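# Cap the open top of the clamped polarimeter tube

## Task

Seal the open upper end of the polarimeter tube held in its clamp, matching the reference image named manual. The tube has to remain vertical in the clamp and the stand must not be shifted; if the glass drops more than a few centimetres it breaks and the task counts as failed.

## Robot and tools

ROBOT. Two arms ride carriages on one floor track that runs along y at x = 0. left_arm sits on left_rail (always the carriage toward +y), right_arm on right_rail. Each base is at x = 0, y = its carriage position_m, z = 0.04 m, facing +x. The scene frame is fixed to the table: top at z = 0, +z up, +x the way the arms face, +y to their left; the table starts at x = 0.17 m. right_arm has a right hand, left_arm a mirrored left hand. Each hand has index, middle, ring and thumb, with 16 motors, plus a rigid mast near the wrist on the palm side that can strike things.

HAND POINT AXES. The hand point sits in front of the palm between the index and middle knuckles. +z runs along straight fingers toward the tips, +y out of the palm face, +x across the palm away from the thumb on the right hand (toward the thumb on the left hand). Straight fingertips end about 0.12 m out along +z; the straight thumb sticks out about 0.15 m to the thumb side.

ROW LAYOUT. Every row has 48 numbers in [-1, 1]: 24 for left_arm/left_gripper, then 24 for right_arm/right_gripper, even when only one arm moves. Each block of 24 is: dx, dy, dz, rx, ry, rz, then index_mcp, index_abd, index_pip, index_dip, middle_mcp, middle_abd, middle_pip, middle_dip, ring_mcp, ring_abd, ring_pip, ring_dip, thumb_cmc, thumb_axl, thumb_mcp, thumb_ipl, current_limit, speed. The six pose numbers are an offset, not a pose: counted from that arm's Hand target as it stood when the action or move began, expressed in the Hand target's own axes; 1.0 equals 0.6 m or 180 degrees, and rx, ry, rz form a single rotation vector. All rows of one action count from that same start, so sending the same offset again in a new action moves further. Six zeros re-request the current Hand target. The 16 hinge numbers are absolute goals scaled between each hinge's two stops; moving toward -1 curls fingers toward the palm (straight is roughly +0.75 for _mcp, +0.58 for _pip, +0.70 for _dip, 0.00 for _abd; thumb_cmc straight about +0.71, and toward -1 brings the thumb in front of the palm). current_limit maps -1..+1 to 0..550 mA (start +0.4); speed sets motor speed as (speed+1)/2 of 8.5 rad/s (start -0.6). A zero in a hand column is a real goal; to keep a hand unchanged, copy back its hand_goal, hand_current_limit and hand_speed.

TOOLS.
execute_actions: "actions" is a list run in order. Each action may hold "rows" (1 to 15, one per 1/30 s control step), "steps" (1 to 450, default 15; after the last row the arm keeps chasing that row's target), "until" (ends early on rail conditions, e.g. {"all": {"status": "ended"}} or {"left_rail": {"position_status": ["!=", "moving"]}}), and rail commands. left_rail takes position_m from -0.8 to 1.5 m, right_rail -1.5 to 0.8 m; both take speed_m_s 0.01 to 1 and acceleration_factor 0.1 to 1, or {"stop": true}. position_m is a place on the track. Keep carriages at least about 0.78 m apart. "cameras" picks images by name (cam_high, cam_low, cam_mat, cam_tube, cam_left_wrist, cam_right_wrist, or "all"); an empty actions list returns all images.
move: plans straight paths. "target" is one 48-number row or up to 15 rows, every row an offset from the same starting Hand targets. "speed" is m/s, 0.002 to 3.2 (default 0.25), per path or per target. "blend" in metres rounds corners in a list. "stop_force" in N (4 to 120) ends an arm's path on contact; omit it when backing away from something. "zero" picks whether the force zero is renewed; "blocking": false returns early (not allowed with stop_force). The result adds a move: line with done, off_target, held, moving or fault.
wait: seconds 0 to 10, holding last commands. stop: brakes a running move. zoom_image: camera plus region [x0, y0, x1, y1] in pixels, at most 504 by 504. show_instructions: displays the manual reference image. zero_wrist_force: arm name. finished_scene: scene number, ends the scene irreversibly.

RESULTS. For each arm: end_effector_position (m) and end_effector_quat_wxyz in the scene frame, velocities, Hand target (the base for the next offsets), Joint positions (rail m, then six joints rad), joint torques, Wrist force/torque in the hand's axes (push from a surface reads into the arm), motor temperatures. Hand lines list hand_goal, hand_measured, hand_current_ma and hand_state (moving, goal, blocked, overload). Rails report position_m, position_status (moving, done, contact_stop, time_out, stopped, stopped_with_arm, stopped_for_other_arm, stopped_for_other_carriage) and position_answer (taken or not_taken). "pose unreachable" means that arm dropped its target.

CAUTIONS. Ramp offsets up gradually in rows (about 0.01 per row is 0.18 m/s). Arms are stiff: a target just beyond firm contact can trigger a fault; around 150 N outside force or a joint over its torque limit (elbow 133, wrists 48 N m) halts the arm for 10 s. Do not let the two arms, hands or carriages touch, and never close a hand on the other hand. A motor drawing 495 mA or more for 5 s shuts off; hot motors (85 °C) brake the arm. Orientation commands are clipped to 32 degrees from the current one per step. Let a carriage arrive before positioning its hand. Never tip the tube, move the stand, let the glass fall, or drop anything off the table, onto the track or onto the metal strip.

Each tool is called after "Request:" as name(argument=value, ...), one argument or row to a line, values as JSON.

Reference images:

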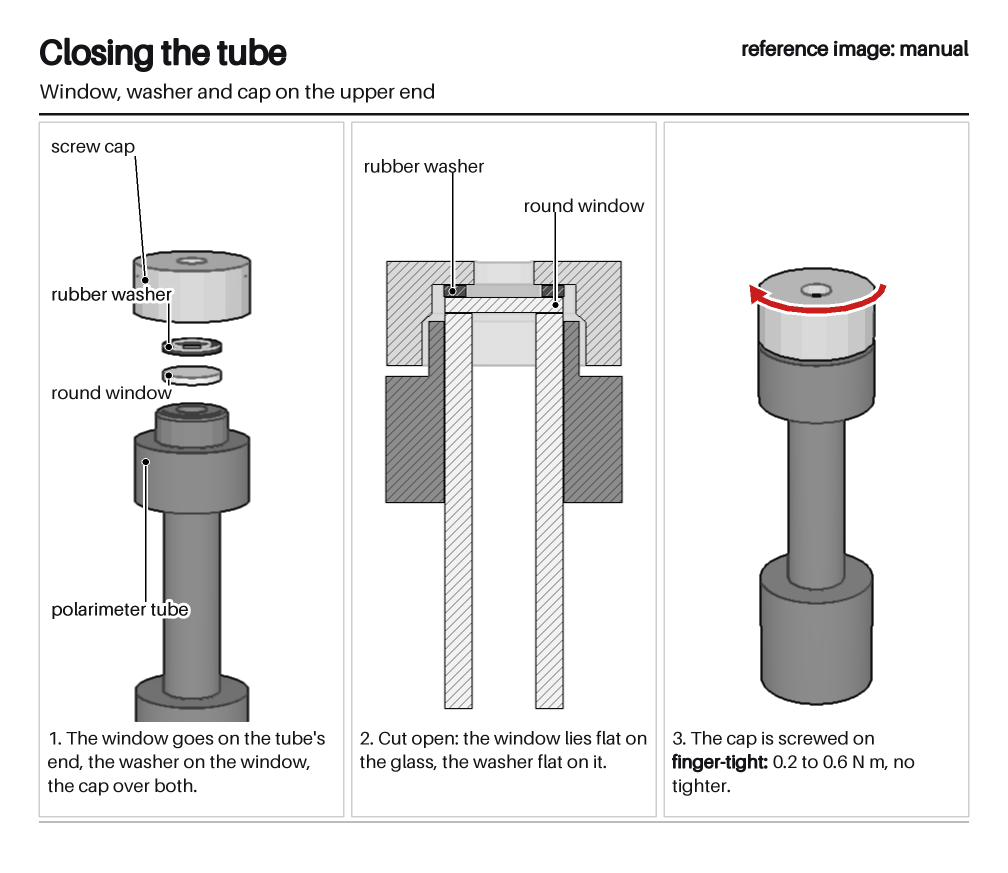

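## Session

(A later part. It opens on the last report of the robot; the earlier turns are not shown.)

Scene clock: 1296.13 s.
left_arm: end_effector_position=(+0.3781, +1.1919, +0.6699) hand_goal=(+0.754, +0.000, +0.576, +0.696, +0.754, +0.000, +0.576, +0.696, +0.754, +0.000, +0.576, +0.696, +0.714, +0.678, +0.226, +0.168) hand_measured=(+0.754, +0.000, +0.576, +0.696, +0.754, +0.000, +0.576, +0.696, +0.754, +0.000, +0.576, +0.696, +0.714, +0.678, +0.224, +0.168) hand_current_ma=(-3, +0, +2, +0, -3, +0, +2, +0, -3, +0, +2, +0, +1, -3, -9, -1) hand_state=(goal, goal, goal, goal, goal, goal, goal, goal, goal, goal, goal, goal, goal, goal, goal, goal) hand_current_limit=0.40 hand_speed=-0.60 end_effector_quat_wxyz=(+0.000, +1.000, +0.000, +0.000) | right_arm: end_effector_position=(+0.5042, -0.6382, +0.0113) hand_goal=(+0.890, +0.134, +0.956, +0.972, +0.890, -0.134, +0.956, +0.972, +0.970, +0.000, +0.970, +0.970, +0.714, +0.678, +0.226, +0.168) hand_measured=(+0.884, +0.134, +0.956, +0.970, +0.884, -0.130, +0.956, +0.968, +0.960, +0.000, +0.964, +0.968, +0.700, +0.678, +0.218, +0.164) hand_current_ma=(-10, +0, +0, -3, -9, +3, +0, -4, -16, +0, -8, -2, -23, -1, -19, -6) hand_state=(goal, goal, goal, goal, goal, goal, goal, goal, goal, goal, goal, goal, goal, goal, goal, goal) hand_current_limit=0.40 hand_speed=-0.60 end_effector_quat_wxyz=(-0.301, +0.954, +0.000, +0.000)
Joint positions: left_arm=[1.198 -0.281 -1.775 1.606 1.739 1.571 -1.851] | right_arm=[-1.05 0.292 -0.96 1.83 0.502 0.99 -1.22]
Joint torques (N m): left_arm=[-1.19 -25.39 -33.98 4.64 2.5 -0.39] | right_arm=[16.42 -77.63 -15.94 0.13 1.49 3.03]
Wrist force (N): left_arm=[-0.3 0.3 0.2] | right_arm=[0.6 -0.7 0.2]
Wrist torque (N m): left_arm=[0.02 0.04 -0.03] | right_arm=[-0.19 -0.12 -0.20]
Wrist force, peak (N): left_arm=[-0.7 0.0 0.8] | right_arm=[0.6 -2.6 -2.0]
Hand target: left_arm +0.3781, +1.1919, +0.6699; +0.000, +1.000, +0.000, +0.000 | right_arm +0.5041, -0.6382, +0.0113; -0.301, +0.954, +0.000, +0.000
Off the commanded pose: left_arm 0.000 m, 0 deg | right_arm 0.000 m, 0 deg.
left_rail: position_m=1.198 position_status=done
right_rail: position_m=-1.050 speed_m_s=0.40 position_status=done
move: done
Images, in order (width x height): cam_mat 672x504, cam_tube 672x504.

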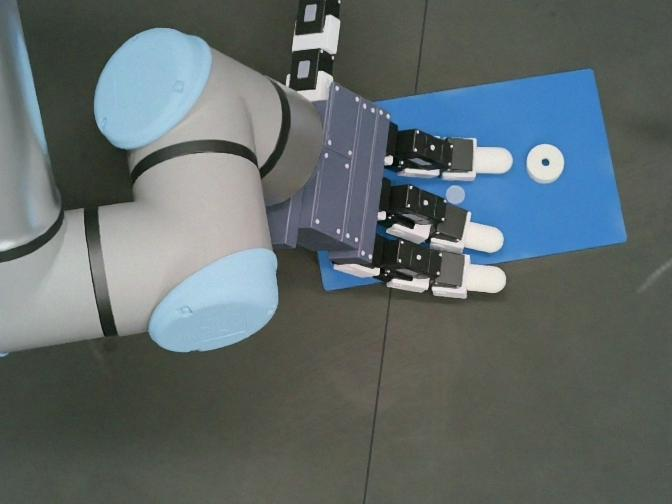

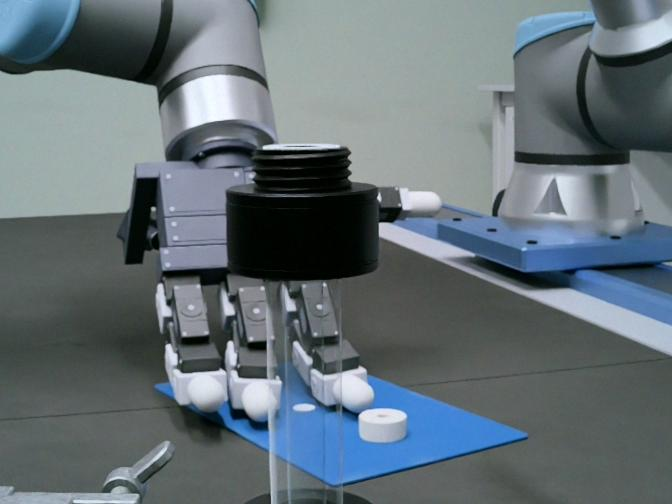

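Request:
move(
  target=[0,0,0,0,0,0,0.754,0,0.576,0.696,0.754,0,0.576,0.696,0.754,0,0.576,0.696,0.714,0.678,0.226,0.168,0.4,-0.6,0,0.0115,0.0164,0,0,0,0.89,0.134,0.956,0.971,0.89,-0.134,0.956,0.971,0.97,0,0.97,0.97,0.714,0.678,0.226,0.168,0.4,-0.6],
  cameras=["cam_mat","cam_tube"],
  speed=0.006,
  stop_force=4,
)

Request:
zoom_image(
  camera="cam_tube",
  region=[240, 340, 350, 425],
)

Request:
zoom_image(
  camera="cam_mat",
  region=[420, 130, 520, 230],
)

Scene clock: 1304.20 s.
left_arm: end_effector_position=(+0.3781, +1.1919, +0.6699) hand_goal=(+0.754, +0.000, +0.576, +0.696, +0.754, +0.000, +0.576, +0.696, +0.754, +0.000, +0.576, +0.696, +0.714, +0.678, +0.226, +0.168) hand_measured=(+0.754, +0.000, +0.576, +0.696, +0.754, +0.000, +0.576, +0.696, +0.754, +0.000, +0.576, +0.696, +0.714, +0.678, +0.224, +0.168) hand_current_ma=(-3, +0, +2, +0, -3, +0, +2, +0, -3, +0, +2, +0, +1, -3, -9, -1) hand_state=(goal, goal, goal, goal, goal, goal, goal, goal, goal, goal, goal, goal, goal, goal, goal, goal) hand_current_limit=0.40 hand_speed=-0.60 end_effector_quat_wxyz=(+0.000, +1.000, +0.000, +0.000) | right_arm: end_effector_position=(+0.5041, -0.6382, +0.0047) hand_goal=(+0.890, +0.134, +0.956, +0.972, +0.890, -0.134, +0.956, +0.972, +0.970, +0.000, +0.970, +0.970, +0.714, +0.678, +0.226, +0.168) hand_measured=(+0.904, +0.134, +0.964, +0.970, +0.904, -0.132, +0.964, +0.968, +0.960, +0.000, +0.964, +0.968, +0.700, +0.678, +0.218, +0.164) hand_current_ma=(+27, +0, +13, -3, +26, +2, +11, -4, -16, +0, -8, -2, -23, -1, -19, -6) hand_state=(goal, goal, goal, goal, goal, goal, goal, goal, goal, goal, goal, goal, goal, goal, goal, goal) hand_current_limit=0.40 hand_speed=-0.60 end_effector_quat_wxyz=(-0.301, +0.954, +0.000, +0.000)
Joint positions: left_arm=[1.198 -0.281 -1.775 1.606 1.739 1.571 -1.851] | right_arm=[-1.05 0.292 -0.952 1.832 0.492 0.99 -1.22]
Joint torques (N m): left_arm=[-1.4 -23.77 -34.28 4.27 2.67 -0.25] | right_arm=[11.96 -80.21 -30.08 7.96 1.11 1.61]
Wrist force (N): left_arm=[-0.2 0.1 0.2] | right_arm=[0.9 -2.5 -2.6]
Wrist torque (N m): left_arm=[-0.02 0.03 -0.02] | right_arm=[0.19 -0.10 -0.18]
Wrist force, peak (N): left_arm=[-0.9 0.0 0.8] | right_arm=[0.4 -2.9 -4.4]
Hand target: left_arm +0.3781, +1.1919, +0.6699; +0.000, +1.000, +0.000, +0.000 | right_arm +0.5041, -0.6382, +0.0047; -0.301, +0.954, +0.000, +0.000 (not the last commanded pose)
Off the commanded pose: left_arm 0.000 m, 0 deg | right_arm 0.005 m, 0 deg.
left_rail: position_m=1.198 position_status=done
right_rail: position_m=-1.050 speed_m_s=0.40 position_status=done
move: contact (right_arm)
Images, in order (width x height): cam_mat 672x504, cam_tube 672x504.

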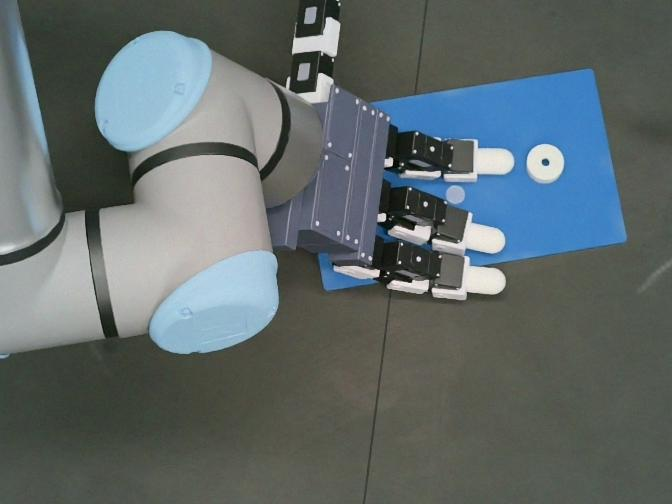

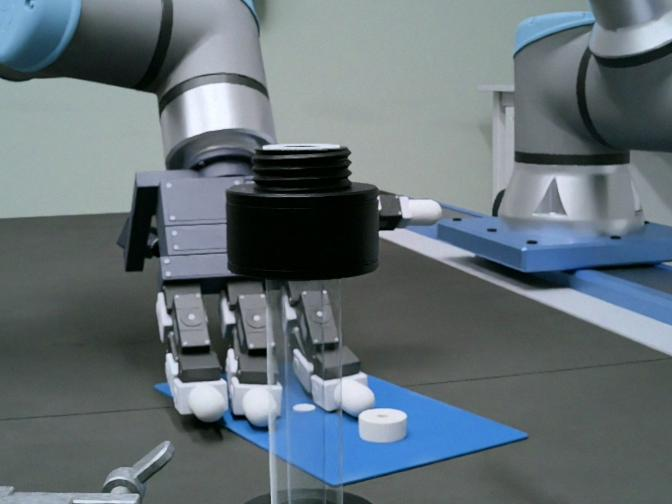

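Scaled by 4.582 from the camera's 672x504 image, which has a finer 960x720 frame.

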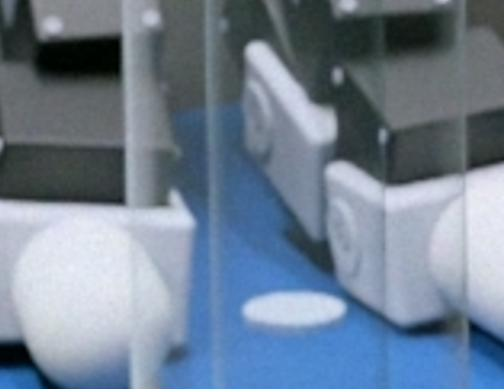

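Scaled by 5.040 from the camera's 672x504 image, which has a finer 960x720 frame.

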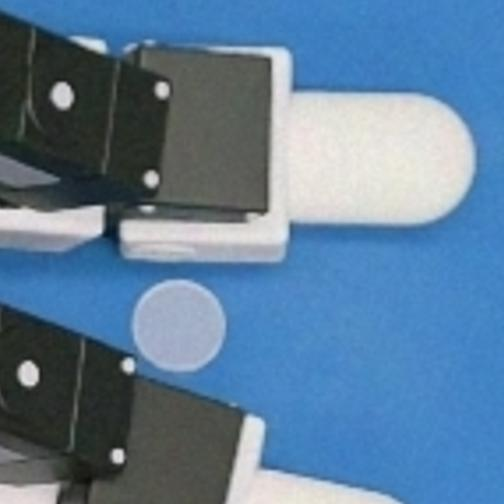

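Request:
move(
  target=[0,0,0,0,0,0,0.754,0,0.576,0.696,0.754,0,0.576,0.696,0.754,0,0.576,0.696,0.714,0.678,0.226,0.168,0.4,-0.6,0,-0.0014,-0.002,0,0,0,0.89,0.134,0.956,0.971,0.89,-0.134,0.956,0.971,0.97,0,0.97,0.97,0.714,0.678,0.226,0.168,0.4,-0.96],
  cameras=[],
  speed=0.006,
)

Request:
move(
  target=[0,0,0,0,0,0,0.754,0,0.576,0.696,0.754,0,0.576,0.696,0.754,0,0.576,0.696,0.714,0.678,0.226,0.168,0.4,-0.6,0,0,0,0,0,0,0.89,0.08,0.956,0.971,0.89,-0.09,0.956,0.971,0.97,0,0.97,0.97,0.714,0.678,0.226,0.168,0.4,-0.96],
  cameras=["cam_mat","cam_tube"],
  speed=0.02,
)

Request:
zoom_image(
  camera="cam_tube",
  region=[240, 340, 350, 425],
)

Request:
zoom_image(
  camera="cam_mat",
  region=[420, 130, 520, 230],
)

Scene clock: 1316.17 s.
left_arm: end_effector_position=(+0.3781, +1.1919, +0.6699) hand_goal=(+0.754, +0.000, +0.576, +0.696, +0.754, +0.000, +0.576, +0.696, +0.754, +0.000, +0.576, +0.696, +0.714, +0.678, +0.226, +0.168) hand_measured=(+0.754, +0.000, +0.576, +0.696, +0.754, +0.000, +0.576, +0.696, +0.754, +0.000, +0.576, +0.696, +0.714, +0.678, +0.224, +0.168) hand_current_ma=(-3, +0, +2, +0, -3, +0, +2, +0, -3, +0, +2, +0, +1, -3, -9, -1) hand_state=(goal, goal, goal, goal, goal, goal, goal, goal, goal, goal, goal, goal, goal, goal, goal, goal) hand_current_limit=0.40 hand_speed=-0.60 end_effector_quat_wxyz=(+0.000, +1.000, +0.000, +0.000) | right_arm: end_effector_position=(+0.5041, -0.6382, +0.0062) hand_goal=(+0.890, +0.134, +0.956, +0.972, +0.890, -0.134, +0.956, +0.972, +0.970, +0.000, +0.970, +0.970, +0.714, +0.678, +0.226, +0.168) hand_measured=(+0.894, +0.134, +0.964, +0.970, +0.894, -0.132, +0.962, +0.968, +0.960, +0.000, +0.964, +0.968, +0.700, +0.678, +0.218, +0.164) hand_current_ma=(+5, +0, +10, -3, +4, +2, +9, -4, -16, +0, -8, -2, -23, -1, -19, -6) hand_state=(goal, goal, goal, goal, goal, goal, goal, goal, goal, goal, goal, goal, goal, goal, goal, goal) hand_current_limit=0.40 hand_speed=-0.96 end_effector_quat_wxyz=(-0.301, +0.954, +0.000, +0.000)
Joint positions: left_arm=[1.198 -0.281 -1.775 1.606 1.739 1.571 -1.851] | right_arm=[-1.05 0.292 -0.953 1.831 0.494 0.99 -1.22]
Joint torques (N m): left_arm=[-0.45 -24.64 -34.04 4.47 2.8 -0.43] | right_arm=[12.51 -81.7 -33.55 8.41 1.27 1.66]
Wrist force (N): left_arm=[0.1 0.4 0.2] | right_arm=[0.4 -2.0 -0.6]
Wrist torque (N m): left_arm=[0.02 -0.01 0.00] | right_arm=[-0.08 -0.09 -0.23]
Wrist force, peak (N): left_arm=[-1.0 0.4 0.9] | right_arm=[0.7 -2.3 -3.5]
Hand target: left_arm +0.3781, +1.1919, +0.6699; +0.000, +1.000, +0.000, +0.000 | right_arm +0.5041, -0.6382, +0.0062; -0.301, +0.954, +0.000, +0.000
Off the commanded pose: left_arm 0.000 m, 0 deg | right_arm 0.000 m, 0 deg.
left_rail: position_m=1.198 position_status=done
right_rail: position_m=-1.050 speed_m_s=0.40 position_status=done
move: done
No camera images: "cameras" was empty.

Scene clock: 1316.73 s.
left_arm: end_effector_position=(+0.3781, +1.1919, +0.6699) hand_goal=(+0.754, +0.000, +0.576, +0.696, +0.754, +0.000, +0.576, +0.696, +0.754, +0.000, +0.576, +0.696, +0.714, +0.678, +0.226, +0.168) hand_measured=(+0.754, +0.000, +0.576, +0.696, +0.754, +0.000, +0.576, +0.696, +0.754, +0.000, +0.576, +0.696, +0.714, +0.678, +0.224, +0.168) hand_current_ma=(-3, +0, +2, +0, -3, +0, +2, +0, -3, +0, +2, +0, +1, -3, -9, -1) hand_state=(goal, goal, goal, goal, goal, goal, goal, goal, goal, goal, goal, goal, goal, goal, goal, goal) hand_current_limit=0.40 hand_speed=-0.60 end_effector_quat_wxyz=(+0.000, +1.000, +0.000, +0.000) | right_arm: end_effector_position=(+0.5041, -0.6382, +0.0062) hand_goal=(+0.890, +0.080, +0.956, +0.972, +0.890, -0.090, +0.956, +0.972, +0.970, +0.000, +0.970, +0.970, +0.714, +0.678, +0.226, +0.168) hand_measured=(+0.892, +0.086, +0.962, +0.970, +0.892, -0.096, +0.962, +0.968, +0.960, +0.000, +0.964, +0.968, +0.700, +0.678, +0.218, +0.164) hand_current_ma=(+3, +7, +9, -3, +2, -6, +8, -4, -16, +0, -8, -2, -23, -1, -19, -6) hand_state=(goal, goal, goal, goal, goal, goal, goal, goal, goal, goal, goal, goal, goal, goal, goal, goal) hand_current_limit=0.40 hand_speed=-0.96 end_effector_quat_wxyz=(-0.301, +0.954, +0.000, +0.000)
Joint positions: left_arm=[1.198 -0.281 -1.775 1.606 1.739 1.571 -1.851] | right_arm=[-1.05 0.292 -0.954 1.831 0.494 0.99 -1.22]
Joint torques (N m): left_arm=[-0.14 -25.28 -34.79 4.48 2.75 -0.32] | right_arm=[12.47 -80.54 -33.25 8.28 1.2 1.81]
Wrist force (N): left_arm=[-0.5 0.2 0.4] | right_arm=[0.5 -2.0 -1.1]
Wrist torque (N m): left_arm=[-0.02 0.08 -0.05] | right_arm=[-0.07 -0.11 -0.22]
Wrist force, peak (N): left_arm=[-0.7 0.3 0.5] | right_arm=[0.9 -2.2 -0.7]
Hand target: left_arm +0.3781, +1.1919, +0.6699; +0.000, +1.000, +0.000, +0.000 | right_arm +0.5041, -0.6382, +0.0062; -0.301, +0.954, +0.000, +0.000
Off the commanded pose: left_arm 0.000 m, 0 deg | right_arm 0.000 m, 0 deg.
left_rail: position_m=1.198 position_status=done
right_rail: position_m=-1.050 speed_m_s=0.40 position_status=done
move: done
Images, in order (width x height): cam_mat 672x504, cam_tube 672x504.

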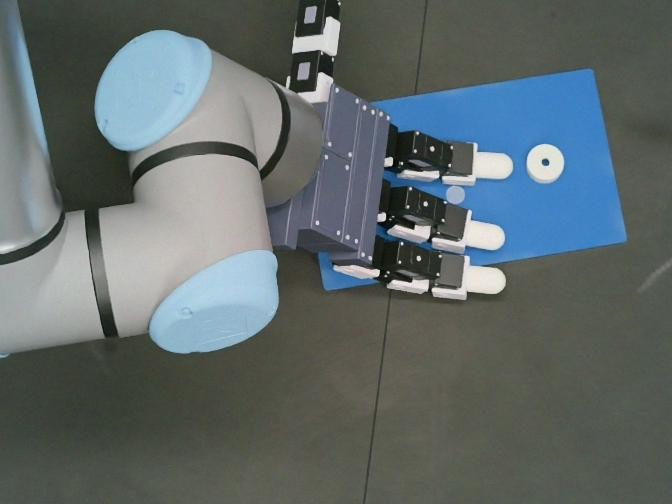

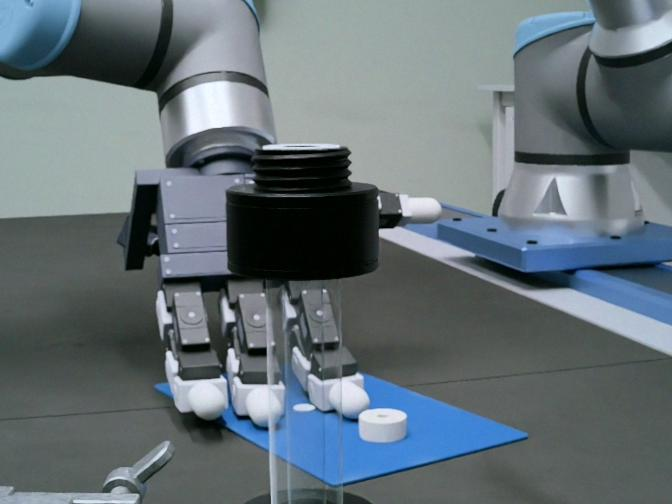

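Scaled by 4.582 from the camera's 672x504 image, which has a finer 960x720 frame.

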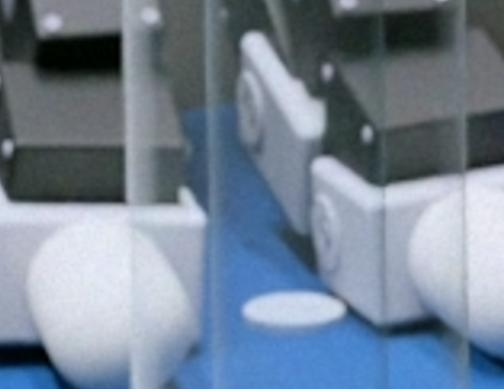

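Scaled by 5.040 from the camera's 672x504 image, which has a finer 960x720 frame.

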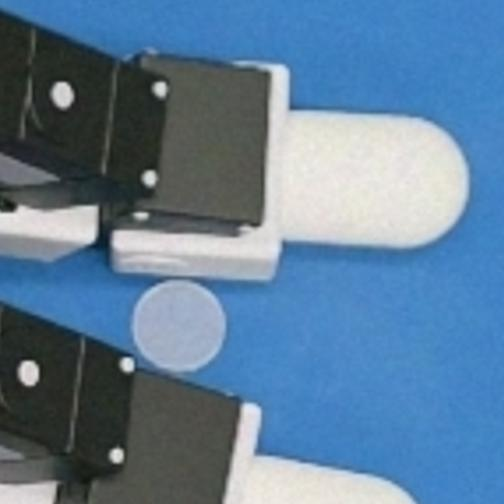

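Request:
execute_actions(
  actions=[
    {"rows":[[0,0,0,0,0,0,0.754,0,0.576,0.696,0.754,0,0.576,0.696,0.754,0,0.576,0.696,0.714,0.678,0.226,0.168,0.4,-0.6,0,0,0,0,0,0,0.89,0.05,0.956,0.971,0.89,-0.06,0.956,0.971,0.97,0,0.97,0.97,0.714,0.678,0.226,0.168,0.4,-0.96]],"steps":40},
  ],
  cameras=["cam_mat","cam_tube"],
)

Scene clock: 1361.13 s.
left_arm: end_effector_position=(+0.3781, +1.1919, +0.6699) hand_goal=(+0.754, +0.000, +0.576, +0.696, +0.754, +0.000, +0.576, +0.696, +0.754, +0.000, +0.576, +0.696, +0.714, +0.678, +0.226, +0.168) hand_measured=(+0.754, +0.000, +0.576, +0.696, +0.754, +0.000, +0.576, +0.696, +0.754, +0.000, +0.576, +0.696, +0.714, +0.678, +0.224, +0.168) hand_current_ma=(-3, +0, +2, +0, -3, +0, +2, +0, -3, +0, +2, +0, +1, -3, -9, -1) hand_state=(goal, goal, goal, goal, goal, goal, goal, goal, goal, goal, goal, goal, goal, goal, goal, goal) hand_current_limit=0.40 hand_speed=-0.60 end_effector_quat_wxyz=(+0.000, +1.000, +0.000, +0.000) | right_arm: end_effector_position=(+0.5041, -0.6382, +0.0062) hand_goal=(+0.890, +0.050, +0.956, +0.972, +0.890, -0.060, +0.956, +0.972, +0.970, +0.000, +0.970, +0.970, +0.714, +0.678, +0.226, +0.168) hand_measured=(+0.892, +0.056, +0.962, +0.970, +0.892, -0.066, +0.962, +0.968, +0.960, +0.000, +0.964, +0.968, +0.700, +0.678, +0.218, +0.164) hand_current_ma=(+1, +7, +7, -3, +1, -5, +7, -4, -16, +0, -8, -2, -23, -1, -19, -6) hand_state=(goal, goal, goal, goal, goal, goal, goal, goal, goal, goal, goal, goal, goal, goal, goal, goal) hand_current_limit=0.40 hand_speed=-0.96 end_effector_quat_wxyz=(-0.301, +0.954, +0.000, +0.000)
Joint positions: left_arm=[1.198 -0.281 -1.775 1.606 1.739 1.571 -1.851] | right_arm=[-1.05 0.292 -0.954 1.831 0.494 0.99 -1.22]
Joint torques (N m): left_arm=[-1.78 -24.64 -34.18 4.39 2.77 -0.36] | right_arm=[14.75 -79.63 -33.27 8.13 1.05 2.41]
Wrist force (N): left_arm=[-0.4 0.4 -0.2] | right_arm=[0.5 -1.7 -0.8]
Wrist torque (N m): left_arm=[0.06 0.05 -0.04] | right_arm=[-0.07 -0.11 -0.21]
Wrist force, peak (N): left_arm=[-0.6 0.7 0.5] | right_arm=[1.0 -2.1 -0.9]
Hand target: left_arm +0.3781, +1.1919, +0.6699; +0.000, +1.000, +0.000, +0.000 | right_arm +0.5041, -0.6382, +0.0062; -0.301, +0.954, +0.000, +0.000
Off the commanded pose: left_arm 0.000 m, 0 deg | right_arm 0.000 m, 0 deg.
left_rail: position_m=1.198 position_status=done
right_rail: position_m=-1.050 speed_m_s=0.40 position_status=done
Images, in order (width x height): cam_mat 672x504, cam_tube 672x504.

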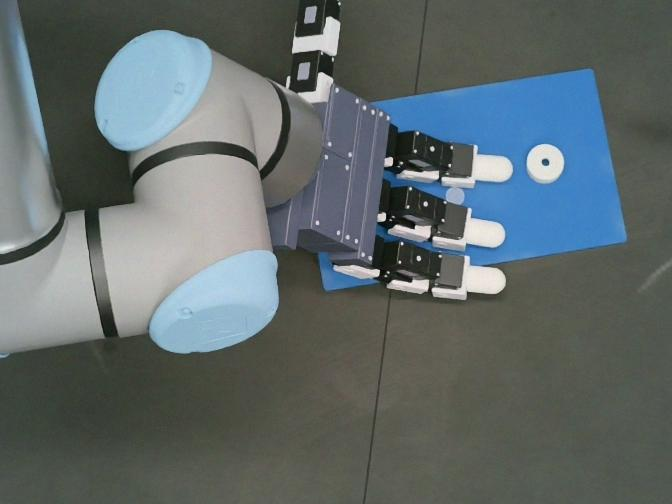

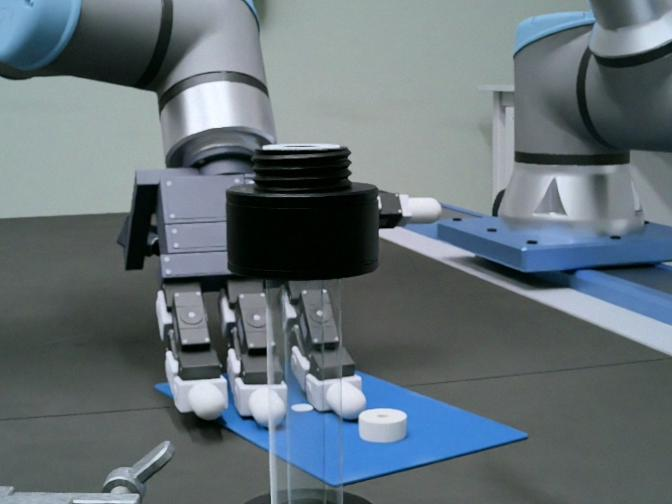

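Request:
zoom_image(
  camera="cam_mat",
  region=[420, 150, 500, 240],
)

Request:
zoom_image(
  camera="cam_tube",
  region=[220, 330, 380, 450],
)

Scaled by 5.600 from the camera's 672x504 image, which has a finer 960x720 frame.

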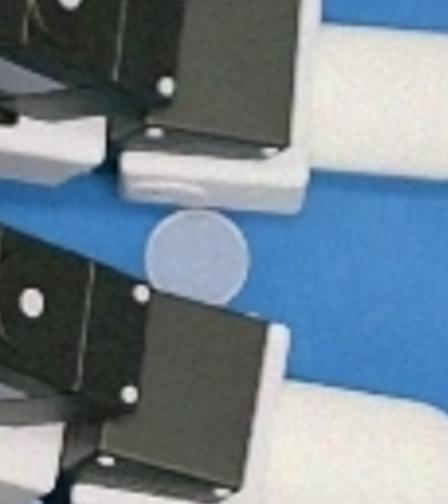

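Scaled by 3.150 from the camera's 672x504 image, which has a finer 960x720 frame.

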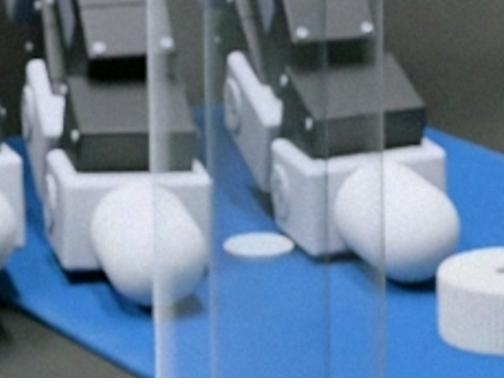

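Request:
execute_actions(
  actions=[
    {"rows":[[0,0,0,0,0,0,0.754,0,0.576,0.696,0.754,0,0.576,0.696,0.754,0,0.576,0.696,0.714,0.678,0.226,0.168,0.4,-0.6,0,0,0,0,0,0,0.89,0.04,0.956,0.971,0.89,-0.02,0.956,0.971,0.97,0,0.97,0.97,0.714,0.678,0.226,0.168,0.4,-0.96]],"steps":30},
  ],
  cameras=["cam_mat","cam_tube"],
)

Request:
zoom_image(
  camera="cam_mat",
  region=[420, 150, 500, 240],
)

Request:
zoom_image(
  camera="cam_tube",
  region=[220, 330, 380, 450],
)

Scene clock: 1376.67 s.
left_arm: end_effector_position=(+0.3781, +1.1919, +0.6699) hand_goal=(+0.754, +0.000, +0.576, +0.696, +0.754, +0.000, +0.576, +0.696, +0.754, +0.000, +0.576, +0.696, +0.714, +0.678, +0.226, +0.168) hand_measured=(+0.754, +0.000, +0.576, +0.696, +0.754, +0.000, +0.576, +0.696, +0.754, +0.000, +0.576, +0.696, +0.714, +0.678, +0.224, +0.168) hand_current_ma=(-3, +0, +2, +0, -3, +0, +2, +0, -3, +0, +2, +0, +1, -3, -9, -1) hand_state=(goal, goal, goal, goal, goal, goal, goal, goal, goal, goal, goal, goal, goal, goal, goal, goal) hand_current_limit=0.40 hand_speed=-0.60 end_effector_quat_wxyz=(+0.000, +1.000, +0.000, +0.000) | right_arm: end_effector_position=(+0.5041, -0.6382, +0.0062) hand_goal=(+0.890, +0.040, +0.956, +0.972, +0.890, -0.020, +0.956, +0.972, +0.970, +0.000, +0.970, +0.970, +0.714, +0.678, +0.226, +0.168) hand_measured=(+0.892, +0.046, +0.962, +0.970, +0.890, -0.024, +0.960, +0.968, +0.960, +0.000, +0.964, +0.968, +0.700, +0.678, +0.218, +0.164) hand_current_ma=(+1, +7, +7, -3, +0, -5, +5, -4, -16, +0, -8, -2, -23, -1, -19, -6) hand_state=(goal, goal, goal, goal, goal, goal, goal, goal, goal, goal, goal, goal, goal, goal, goal, goal) hand_current_limit=0.40 hand_speed=-0.96 end_effector_quat_wxyz=(-0.301, +0.954, +0.000, +0.000)
Joint positions: left_arm=[1.198 -0.281 -1.775 1.606 1.739 1.571 -1.851] | right_arm=[-1.05 0.292 -0.954 1.831 0.494 0.99 -1.22]
Joint torques (N m): left_arm=[-0.83 -26.22 -34.1 4.5 2.78 -0.33] | right_arm=[14.78 -80.56 -33.1 7.96 1.46 3.03]
Wrist force (N): left_arm=[-0.3 0.4 0.2] | right_arm=[0.3 -1.7 -0.8]
Wrist torque (N m): left_arm=[0.02 0.04 -0.03] | right_arm=[-0.08 -0.09 -0.24]
Wrist force, peak (N): left_arm=[-0.6 0.3 1.0] | right_arm=[0.6 -2.2 -0.6]
Hand target: left_arm +0.3781, +1.1919, +0.6699; +0.000, +1.000, +0.000, +0.000 | right_arm +0.5041, -0.6382, +0.0062; -0.301, +0.954, +0.000, +0.000
Off the commanded pose: left_arm 0.000 m, 0 deg | right_arm 0.000 m, 0 deg.
left_rail: position_m=1.198 position_status=done
right_rail: position_m=-1.050 speed_m_s=0.40 position_status=done
Images, in order (width x height): cam_mat 672x504, cam_tube 672x504.

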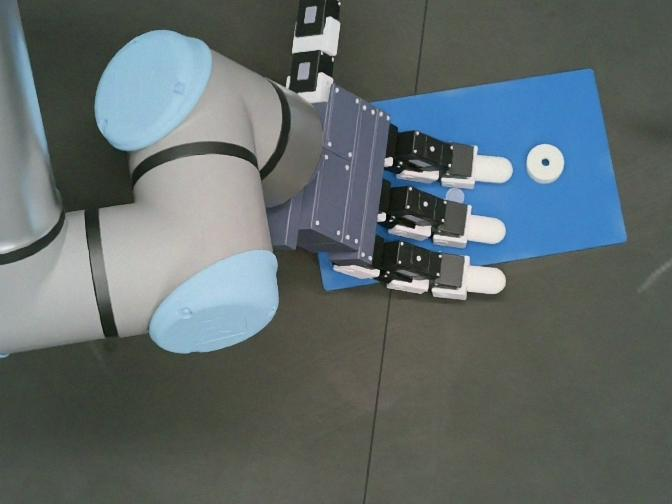

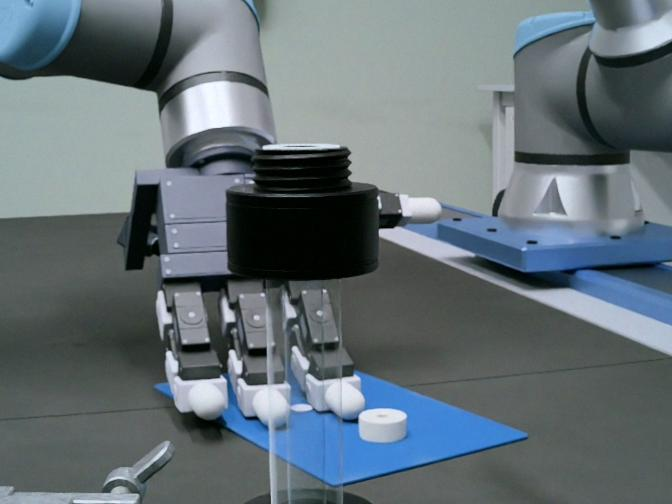

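Scaled by 5.600 from the camera's 672x504 image, which has a finer 960x720 frame.

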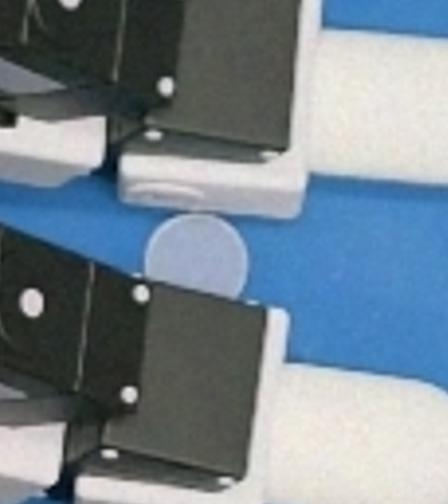

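Scaled by 3.150 from the camera's 672x504 image, which has a finer 960x720 frame.

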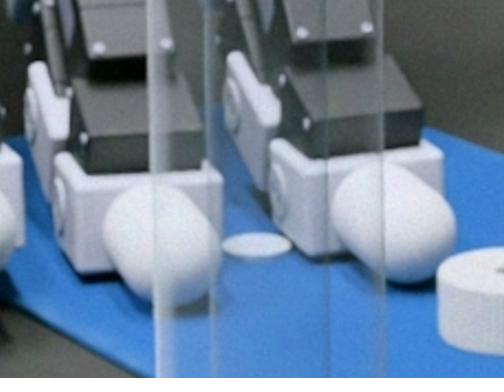

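Request:
execute_actions(
  actions=[
    {"rows":[[0,0,0,0,0,0,0.754,0,0.576,0.696,0.754,0,0.576,0.696,0.754,0,0.576,0.696,0.714,0.678,0.226,0.168,0.4,-0.6,0,0,0,0,0,0,0.89,0.035,0.956,0.971,0.89,0.01,0.956,0.971,0.97,0,0.97,0.97,0.714,0.678,0.226,0.168,0.4,-0.96]],"steps":30},
  ],
  cameras=["cam_mat","cam_tube"],
)

Request:
zoom_image(
  camera="cam_mat",
  region=[420, 150, 500, 240],
)

Request:
zoom_image(
  camera="cam_tube",
  region=[220, 330, 380, 450],
)

Scene clock: 1384.77 s.
left_arm: end_effector_position=(+0.3781, +1.1919, +0.6699) hand_goal=(+0.754, +0.000, +0.576, +0.696, +0.754, +0.000, +0.576, +0.696, +0.754, +0.000, +0.576, +0.696, +0.714, +0.678, +0.226, +0.168) hand_measured=(+0.754, +0.000, +0.576, +0.696, +0.754, +0.000, +0.576, +0.696, +0.754, +0.000, +0.576, +0.696, +0.714, +0.678, +0.224, +0.168) hand_current_ma=(-3, +0, +2, +0, -3, +0, +2, +0, -3, +0, +2, +0, +1, -3, -9, -1) hand_state=(goal, goal, goal, goal, goal, goal, goal, goal, goal, goal, goal, goal, goal, goal, goal, goal) hand_current_limit=0.40 hand_speed=-0.60 end_effector_quat_wxyz=(+0.000, +1.000, +0.000, +0.000) | right_arm: end_effector_position=(+0.5041, -0.6382, +0.0062) hand_goal=(+0.890, +0.036, +0.956, +0.972, +0.890, +0.010, +0.956, +0.972, +0.970, +0.000, +0.970, +0.970, +0.714, +0.678, +0.226, +0.168) hand_measured=(+0.892, +0.042, +0.962, +0.970, +0.890, +0.004, +0.960, +0.968, +0.960, +0.000, +0.964, +0.968, +0.700, +0.678, +0.218, +0.164) hand_current_ma=(+1, +7, +7, -3, +0, -6, +4, -4, -16, +0, -8, -2, -23, -1, -19, -6) hand_state=(goal, goal, goal, goal, goal, goal, goal, goal, goal, goal, goal, goal, goal, goal, goal, goal) hand_current_limit=0.40 hand_speed=-0.96 end_effector_quat_wxyz=(-0.301, +0.954, +0.000, +0.000)
Joint positions: left_arm=[1.198 -0.281 -1.775 1.606 1.739 1.571 -1.851] | right_arm=[-1.05 0.292 -0.954 1.831 0.494 0.99 -1.22]
Joint torques (N m): left_arm=[-1.06 -24.98 -34.19 4.6 2.78 -0.35] | right_arm=[15.8 -79.64 -33.84 8.12 1.28 2.88]
Wrist force (N): left_arm=[-0.3 0.3 0.4] | right_arm=[0.8 -1.7 -0.8]
Wrist torque (N m): left_arm=[0.00 0.04 -0.03] | right_arm=[-0.09 -0.14 -0.19]
Wrist force, peak (N): left_arm=[-0.6 0.7 0.8] | right_arm=[0.7 -2.1 -0.8]
Hand target: left_arm +0.3781, +1.1919, +0.6699; +0.000, +1.000, +0.000, +0.000 | right_arm +0.5041, -0.6382, +0.0062; -0.301, +0.954, +0.000, +0.000
Off the commanded pose: left_arm 0.000 m, 0 deg | right_arm 0.000 m, 0 deg.
left_rail: position_m=1.198 position_status=done
right_rail: position_m=-1.050 speed_m_s=0.40 position_status=done
Images, in order (width x height): cam_mat 672x504, cam_tube 672x504.

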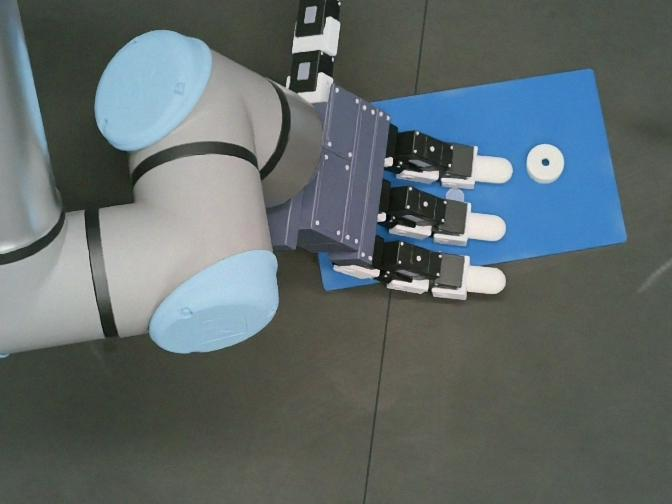

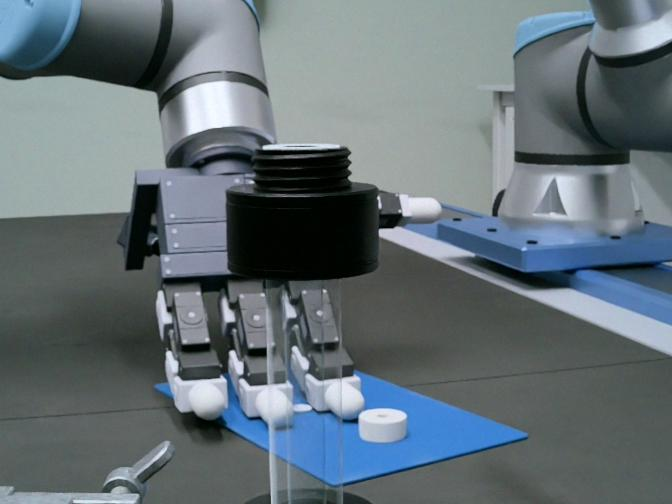

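Scaled by 5.600 from the camera's 672x504 image, which has a finer 960x720 frame.

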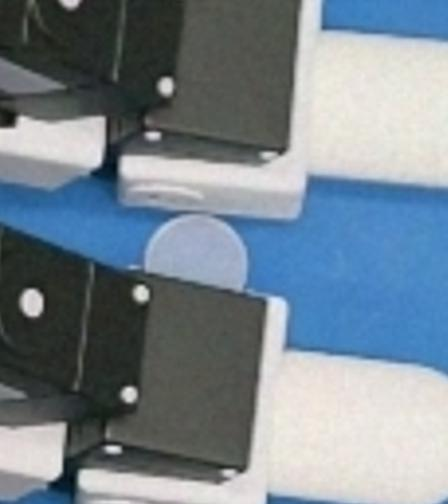

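Scaled by 3.150 from the camera's 672x504 image, which has a finer 960x720 frame.

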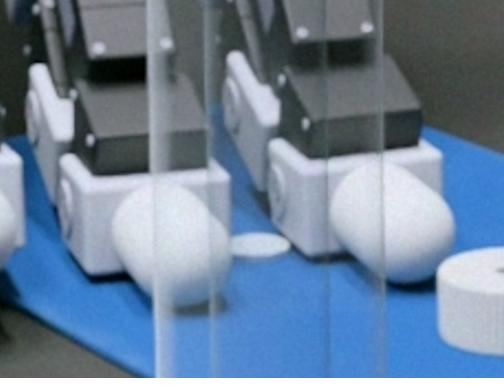

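Request:
execute_actions(
  actions=[
    {"rows":[[0,0,0,0,0,0,0.754,0,0.576,0.696,0.754,0,0.576,0.696,0.754,0,0.576,0.696,0.714,0.678,0.226,0.168,0.4,-0.6,0,0,0,0,0,0,0.89,0.035,0.956,0.971,0.89,0.035,0.956,0.971,0.97,0,0.97,0.97,0.714,0.678,0.226,0.168,0.4,-0.97]],"steps":35},
    {"rows":[[0,0,0,0,0,0,0.754,0,0.576,0.696,0.754,0,0.576,0.696,0.754,0,0.576,0.696,0.714,0.678,0.226,0.168,0.4,-0.6,0,0,0,0,0,0,0.89,0.035,0.956,0.971,0.89,0.06,0.956,0.971,0.97,0,0.97,0.97,0.714,0.678,0.226,0.168,0.4,-0.97]],"steps":35},
  ],
  cameras=["cam_mat","cam_tube"],
)

Request:
zoom_image(
  camera="cam_mat",
  region=[420, 150, 500, 240],
)

Request:
zoom_image(
  camera="cam_tube",
  region=[220, 330, 380, 450],
)

Scene clock: 1395.87 s.
left_arm: end_effector_position=(+0.3781, +1.1919, +0.6699) hand_goal=(+0.754, +0.000, +0.576, +0.696, +0.754, +0.000, +0.576, +0.696, +0.754, +0.000, +0.576, +0.696, +0.714, +0.678, +0.226, +0.168) hand_measured=(+0.754, +0.000, +0.576, +0.696, +0.754, +0.000, +0.576, +0.696, +0.754, +0.000, +0.576, +0.696, +0.714, +0.678, +0.224, +0.168) hand_current_ma=(-3, +0, +2, +0, -3, +0, +2, +0, -3, +0, +2, +0, +1, -3, -9, -1) hand_state=(goal, goal, goal, goal, goal, goal, goal, goal, goal, goal, goal, goal, goal, goal, goal, goal) hand_current_limit=0.40 hand_speed=-0.60 end_effector_quat_wxyz=(+0.000, +1.000, +0.000, +0.000) | right_arm: end_effector_position=(+0.5041, -0.6382, +0.0062) hand_goal=(+0.890, +0.036, +0.956, +0.972, +0.890, +0.060, +0.956, +0.972, +0.970, +0.000, +0.970, +0.970, +0.714, +0.678, +0.226, +0.168) hand_measured=(+0.892, +0.042, +0.962, +0.970, +0.890, +0.048, +0.960, +0.968, +0.960, +0.000, +0.964, +0.968, +0.700, +0.678, +0.218, +0.164) hand_current_ma=(+1, +7, +6, -3, +0, -15, +4, -4, -16, +0, -8, -2, -23, -1, -19, -6) hand_state=(goal, goal, goal, goal, goal, goal, goal, goal, goal, goal, goal, goal, goal, goal, goal, goal) hand_current_limit=0.40 hand_speed=-0.97 end_effector_quat_wxyz=(-0.301, +0.954, +0.000, +0.000)
Joint positions: left_arm=[1.198 -0.281 -1.775 1.606 1.739 1.571 -1.851] | right_arm=[-1.05 0.292 -0.954 1.831 0.494 0.99 -1.22]
Joint torques (N m): left_arm=[-0.8 -24.69 -34.13 4.49 2.7 -0.33] | right_arm=[15.9 -80.72 -33.05 7.76 1.03 2.92]
Wrist force (N): left_arm=[-0.3 0.1 0.5] | right_arm=[0.7 -1.9 -1.1]
Wrist torque (N m): left_arm=[-0.04 0.06 -0.03] | right_arm=[-0.04 -0.09 -0.21]
Wrist force, peak (N): left_arm=[-0.7 0.4 0.8] | right_arm=[0.6 -2.2 -1.2]
Hand target: left_arm +0.3781, +1.1919, +0.6699; +0.000, +1.000, +0.000, +0.000 | right_arm +0.5041, -0.6382, +0.0062; -0.301, +0.954, +0.000, +0.000
Off the commanded pose: left_arm 0.000 m, 0 deg | right_arm 0.000 m, 0 deg.
left_rail: position_m=1.198 position_status=done
right_rail: position_m=-1.050 speed_m_s=0.40 position_status=done
Images, in order (width x height): cam_mat 672x504, cam_tube 672x504.

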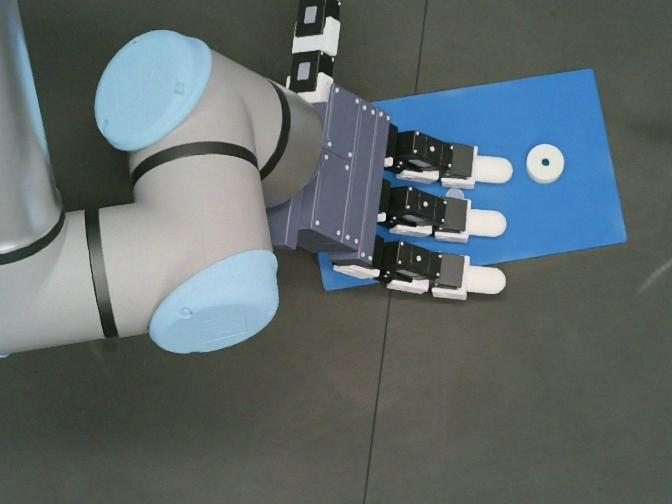

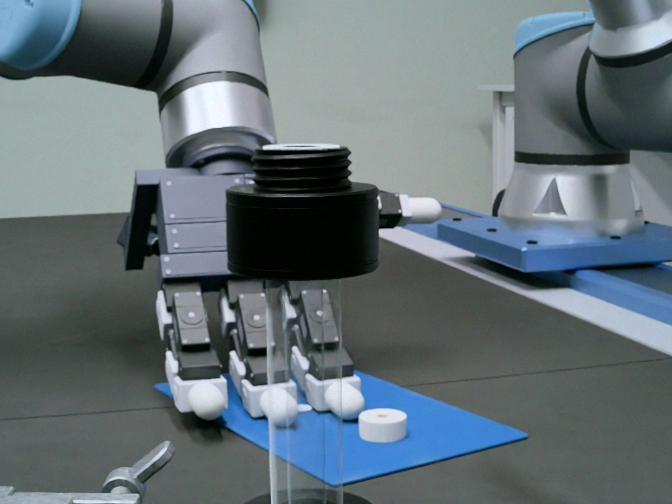

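Scaled by 5.600 from the camera's 672x504 image, which has a finer 960x720 frame.

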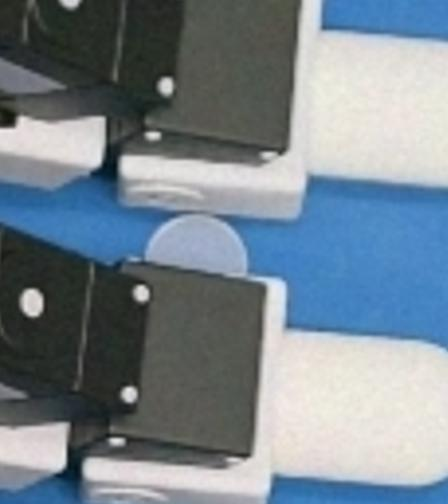

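Scaled by 3.150 from the camera's 672x504 image, which has a finer 960x720 frame.

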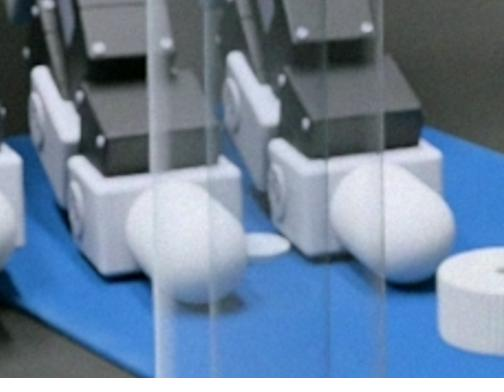

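Request:
execute_actions(
  actions=[
    {"rows":[[0,0,0,0,0,0,0.754,0,0.576,0.696,0.754,0,0.576,0.696,0.754,0,0.576,0.696,0.714,0.678,0.226,0.168,0.4,-0.6,0,0,0,0,0,0,0.89,0.035,0.956,0.971,0.89,0.085,0.956,0.971,0.97,0,0.97,0.97,0.714,0.678,0.226,0.168,0.4,-0.97]],"steps":40},
  ],
  cameras=["cam_mat","cam_tube"],
)

Request:
zoom_image(
  camera="cam_mat",
  region=[420, 150, 500, 240],
)

Request:
zoom_image(
  camera="cam_tube",
  region=[220, 330, 380, 450],
)

Scene clock: 1409.33 s.
left_arm: end_effector_position=(+0.3781, +1.1919, +0.6699) hand_goal=(+0.754, +0.000, +0.576, +0.696, +0.754, +0.000, +0.576, +0.696, +0.754, +0.000, +0.576, +0.696, +0.714, +0.678, +0.226, +0.168) hand_measured=(+0.754, +0.000, +0.576, +0.696, +0.754, +0.000, +0.576, +0.696, +0.754, +0.000, +0.576, +0.696, +0.714, +0.678, +0.224, +0.168) hand_current_ma=(-3, +0, +2, +0, -3, +0, +2, +0, -3, +0, +2, +0, +1, -3, -9, -1) hand_state=(goal, goal, goal, goal, goal, goal, goal, goal, goal, goal, goal, goal, goal, goal, goal, goal) hand_current_limit=0.40 hand_speed=-0.60 end_effector_quat_wxyz=(+0.000, +1.000, +0.000, +0.000) | right_arm: end_effector_position=(+0.5041, -0.6382, +0.0062) hand_goal=(+0.890, +0.036, +0.956, +0.972, +0.890, +0.086, +0.956, +0.972, +0.970, +0.000, +0.970, +0.970, +0.714, +0.678, +0.226, +0.168) hand_measured=(+0.892, +0.042, +0.962, +0.970, +0.892, +0.070, +0.960, +0.968, +0.960, +0.000, +0.964, +0.968, +0.700, +0.678, +0.218, +0.164) hand_current_ma=(+1, +7, +6, -3, +1, -22, +4, -4, -16, +0, -8, -2, -23, -1, -19, -6) hand_state=(goal, goal, goal, goal, goal, goal, goal, goal, goal, goal, goal, goal, goal, goal, goal, goal) hand_current_limit=0.40 hand_speed=-0.97 end_effector_quat_wxyz=(-0.301, +0.954, +0.000, +0.000)
Joint positions: left_arm=[1.198 -0.281 -1.775 1.606 1.739 1.571 -1.851] | right_arm=[-1.05 0.292 -0.954 1.831 0.494 0.99 -1.22]
Joint torques (N m): left_arm=[-0.8 -25.83 -34.67 4.59 2.61 -0.43] | right_arm=[15.62 -78.91 -32.73 7.82 1.36 2.9]
Wrist force (N): left_arm=[-0.5 0.4 0.5] | right_arm=[1.0 -1.9 -1.2]
Wrist torque (N m): left_arm=[0.01 0.08 -0.05] | right_arm=[-0.01 -0.11 -0.18]
Wrist force, peak (N): left_arm=[-0.9 0.4 0.5] | right_arm=[1.1 -2.4 -1.1]
Hand target: left_arm +0.3781, +1.1919, +0.6699; +0.000, +1.000, +0.000, +0.000 | right_arm +0.5041, -0.6382, +0.0062; -0.301, +0.954, +0.000, +0.000
Off the commanded pose: left_arm 0.000 m, 0 deg | right_arm 0.000 m, 0 deg.
left_rail: position_m=1.198 position_status=done
right_rail: position_m=-1.050 speed_m_s=0.40 position_status=done
Images, in order (width x height): cam_mat 672x504, cam_tube 672x504.

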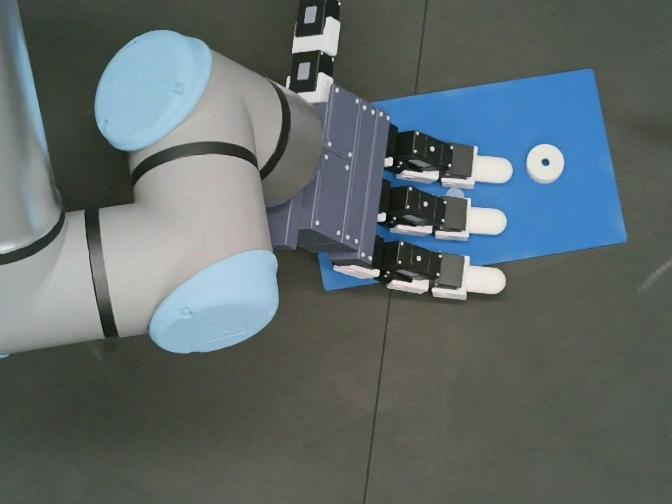

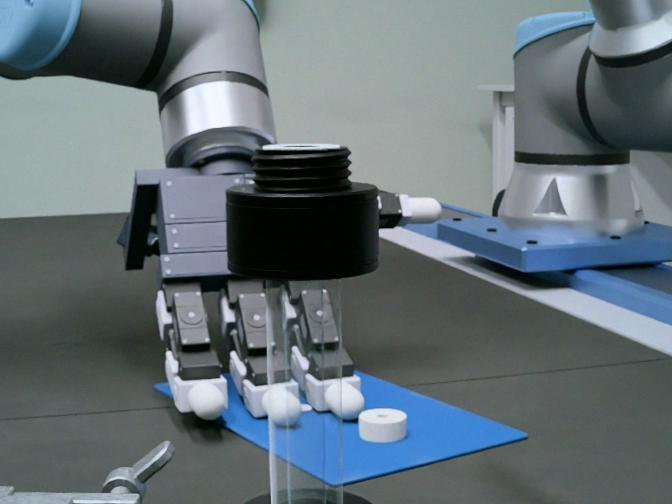

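Scaled by 5.600 from the camera's 672x504 image, which has a finer 960x720 frame.

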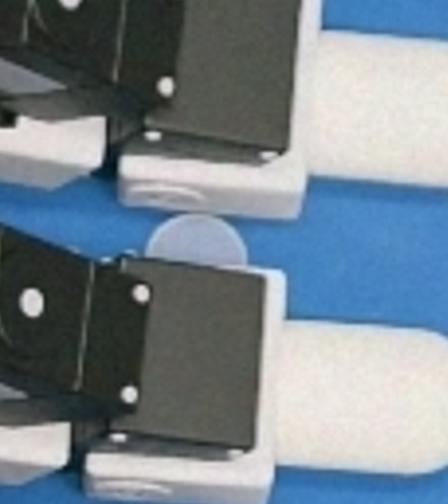

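Scaled by 3.150 from the camera's 672x504 image, which has a finer 960x720 frame.

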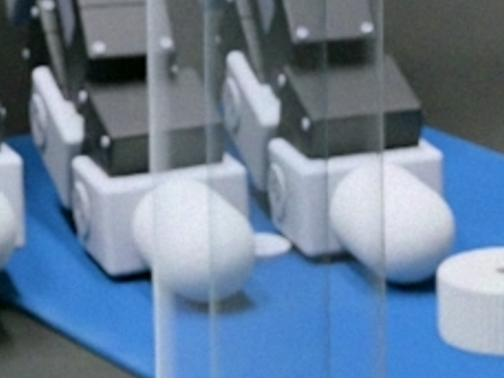

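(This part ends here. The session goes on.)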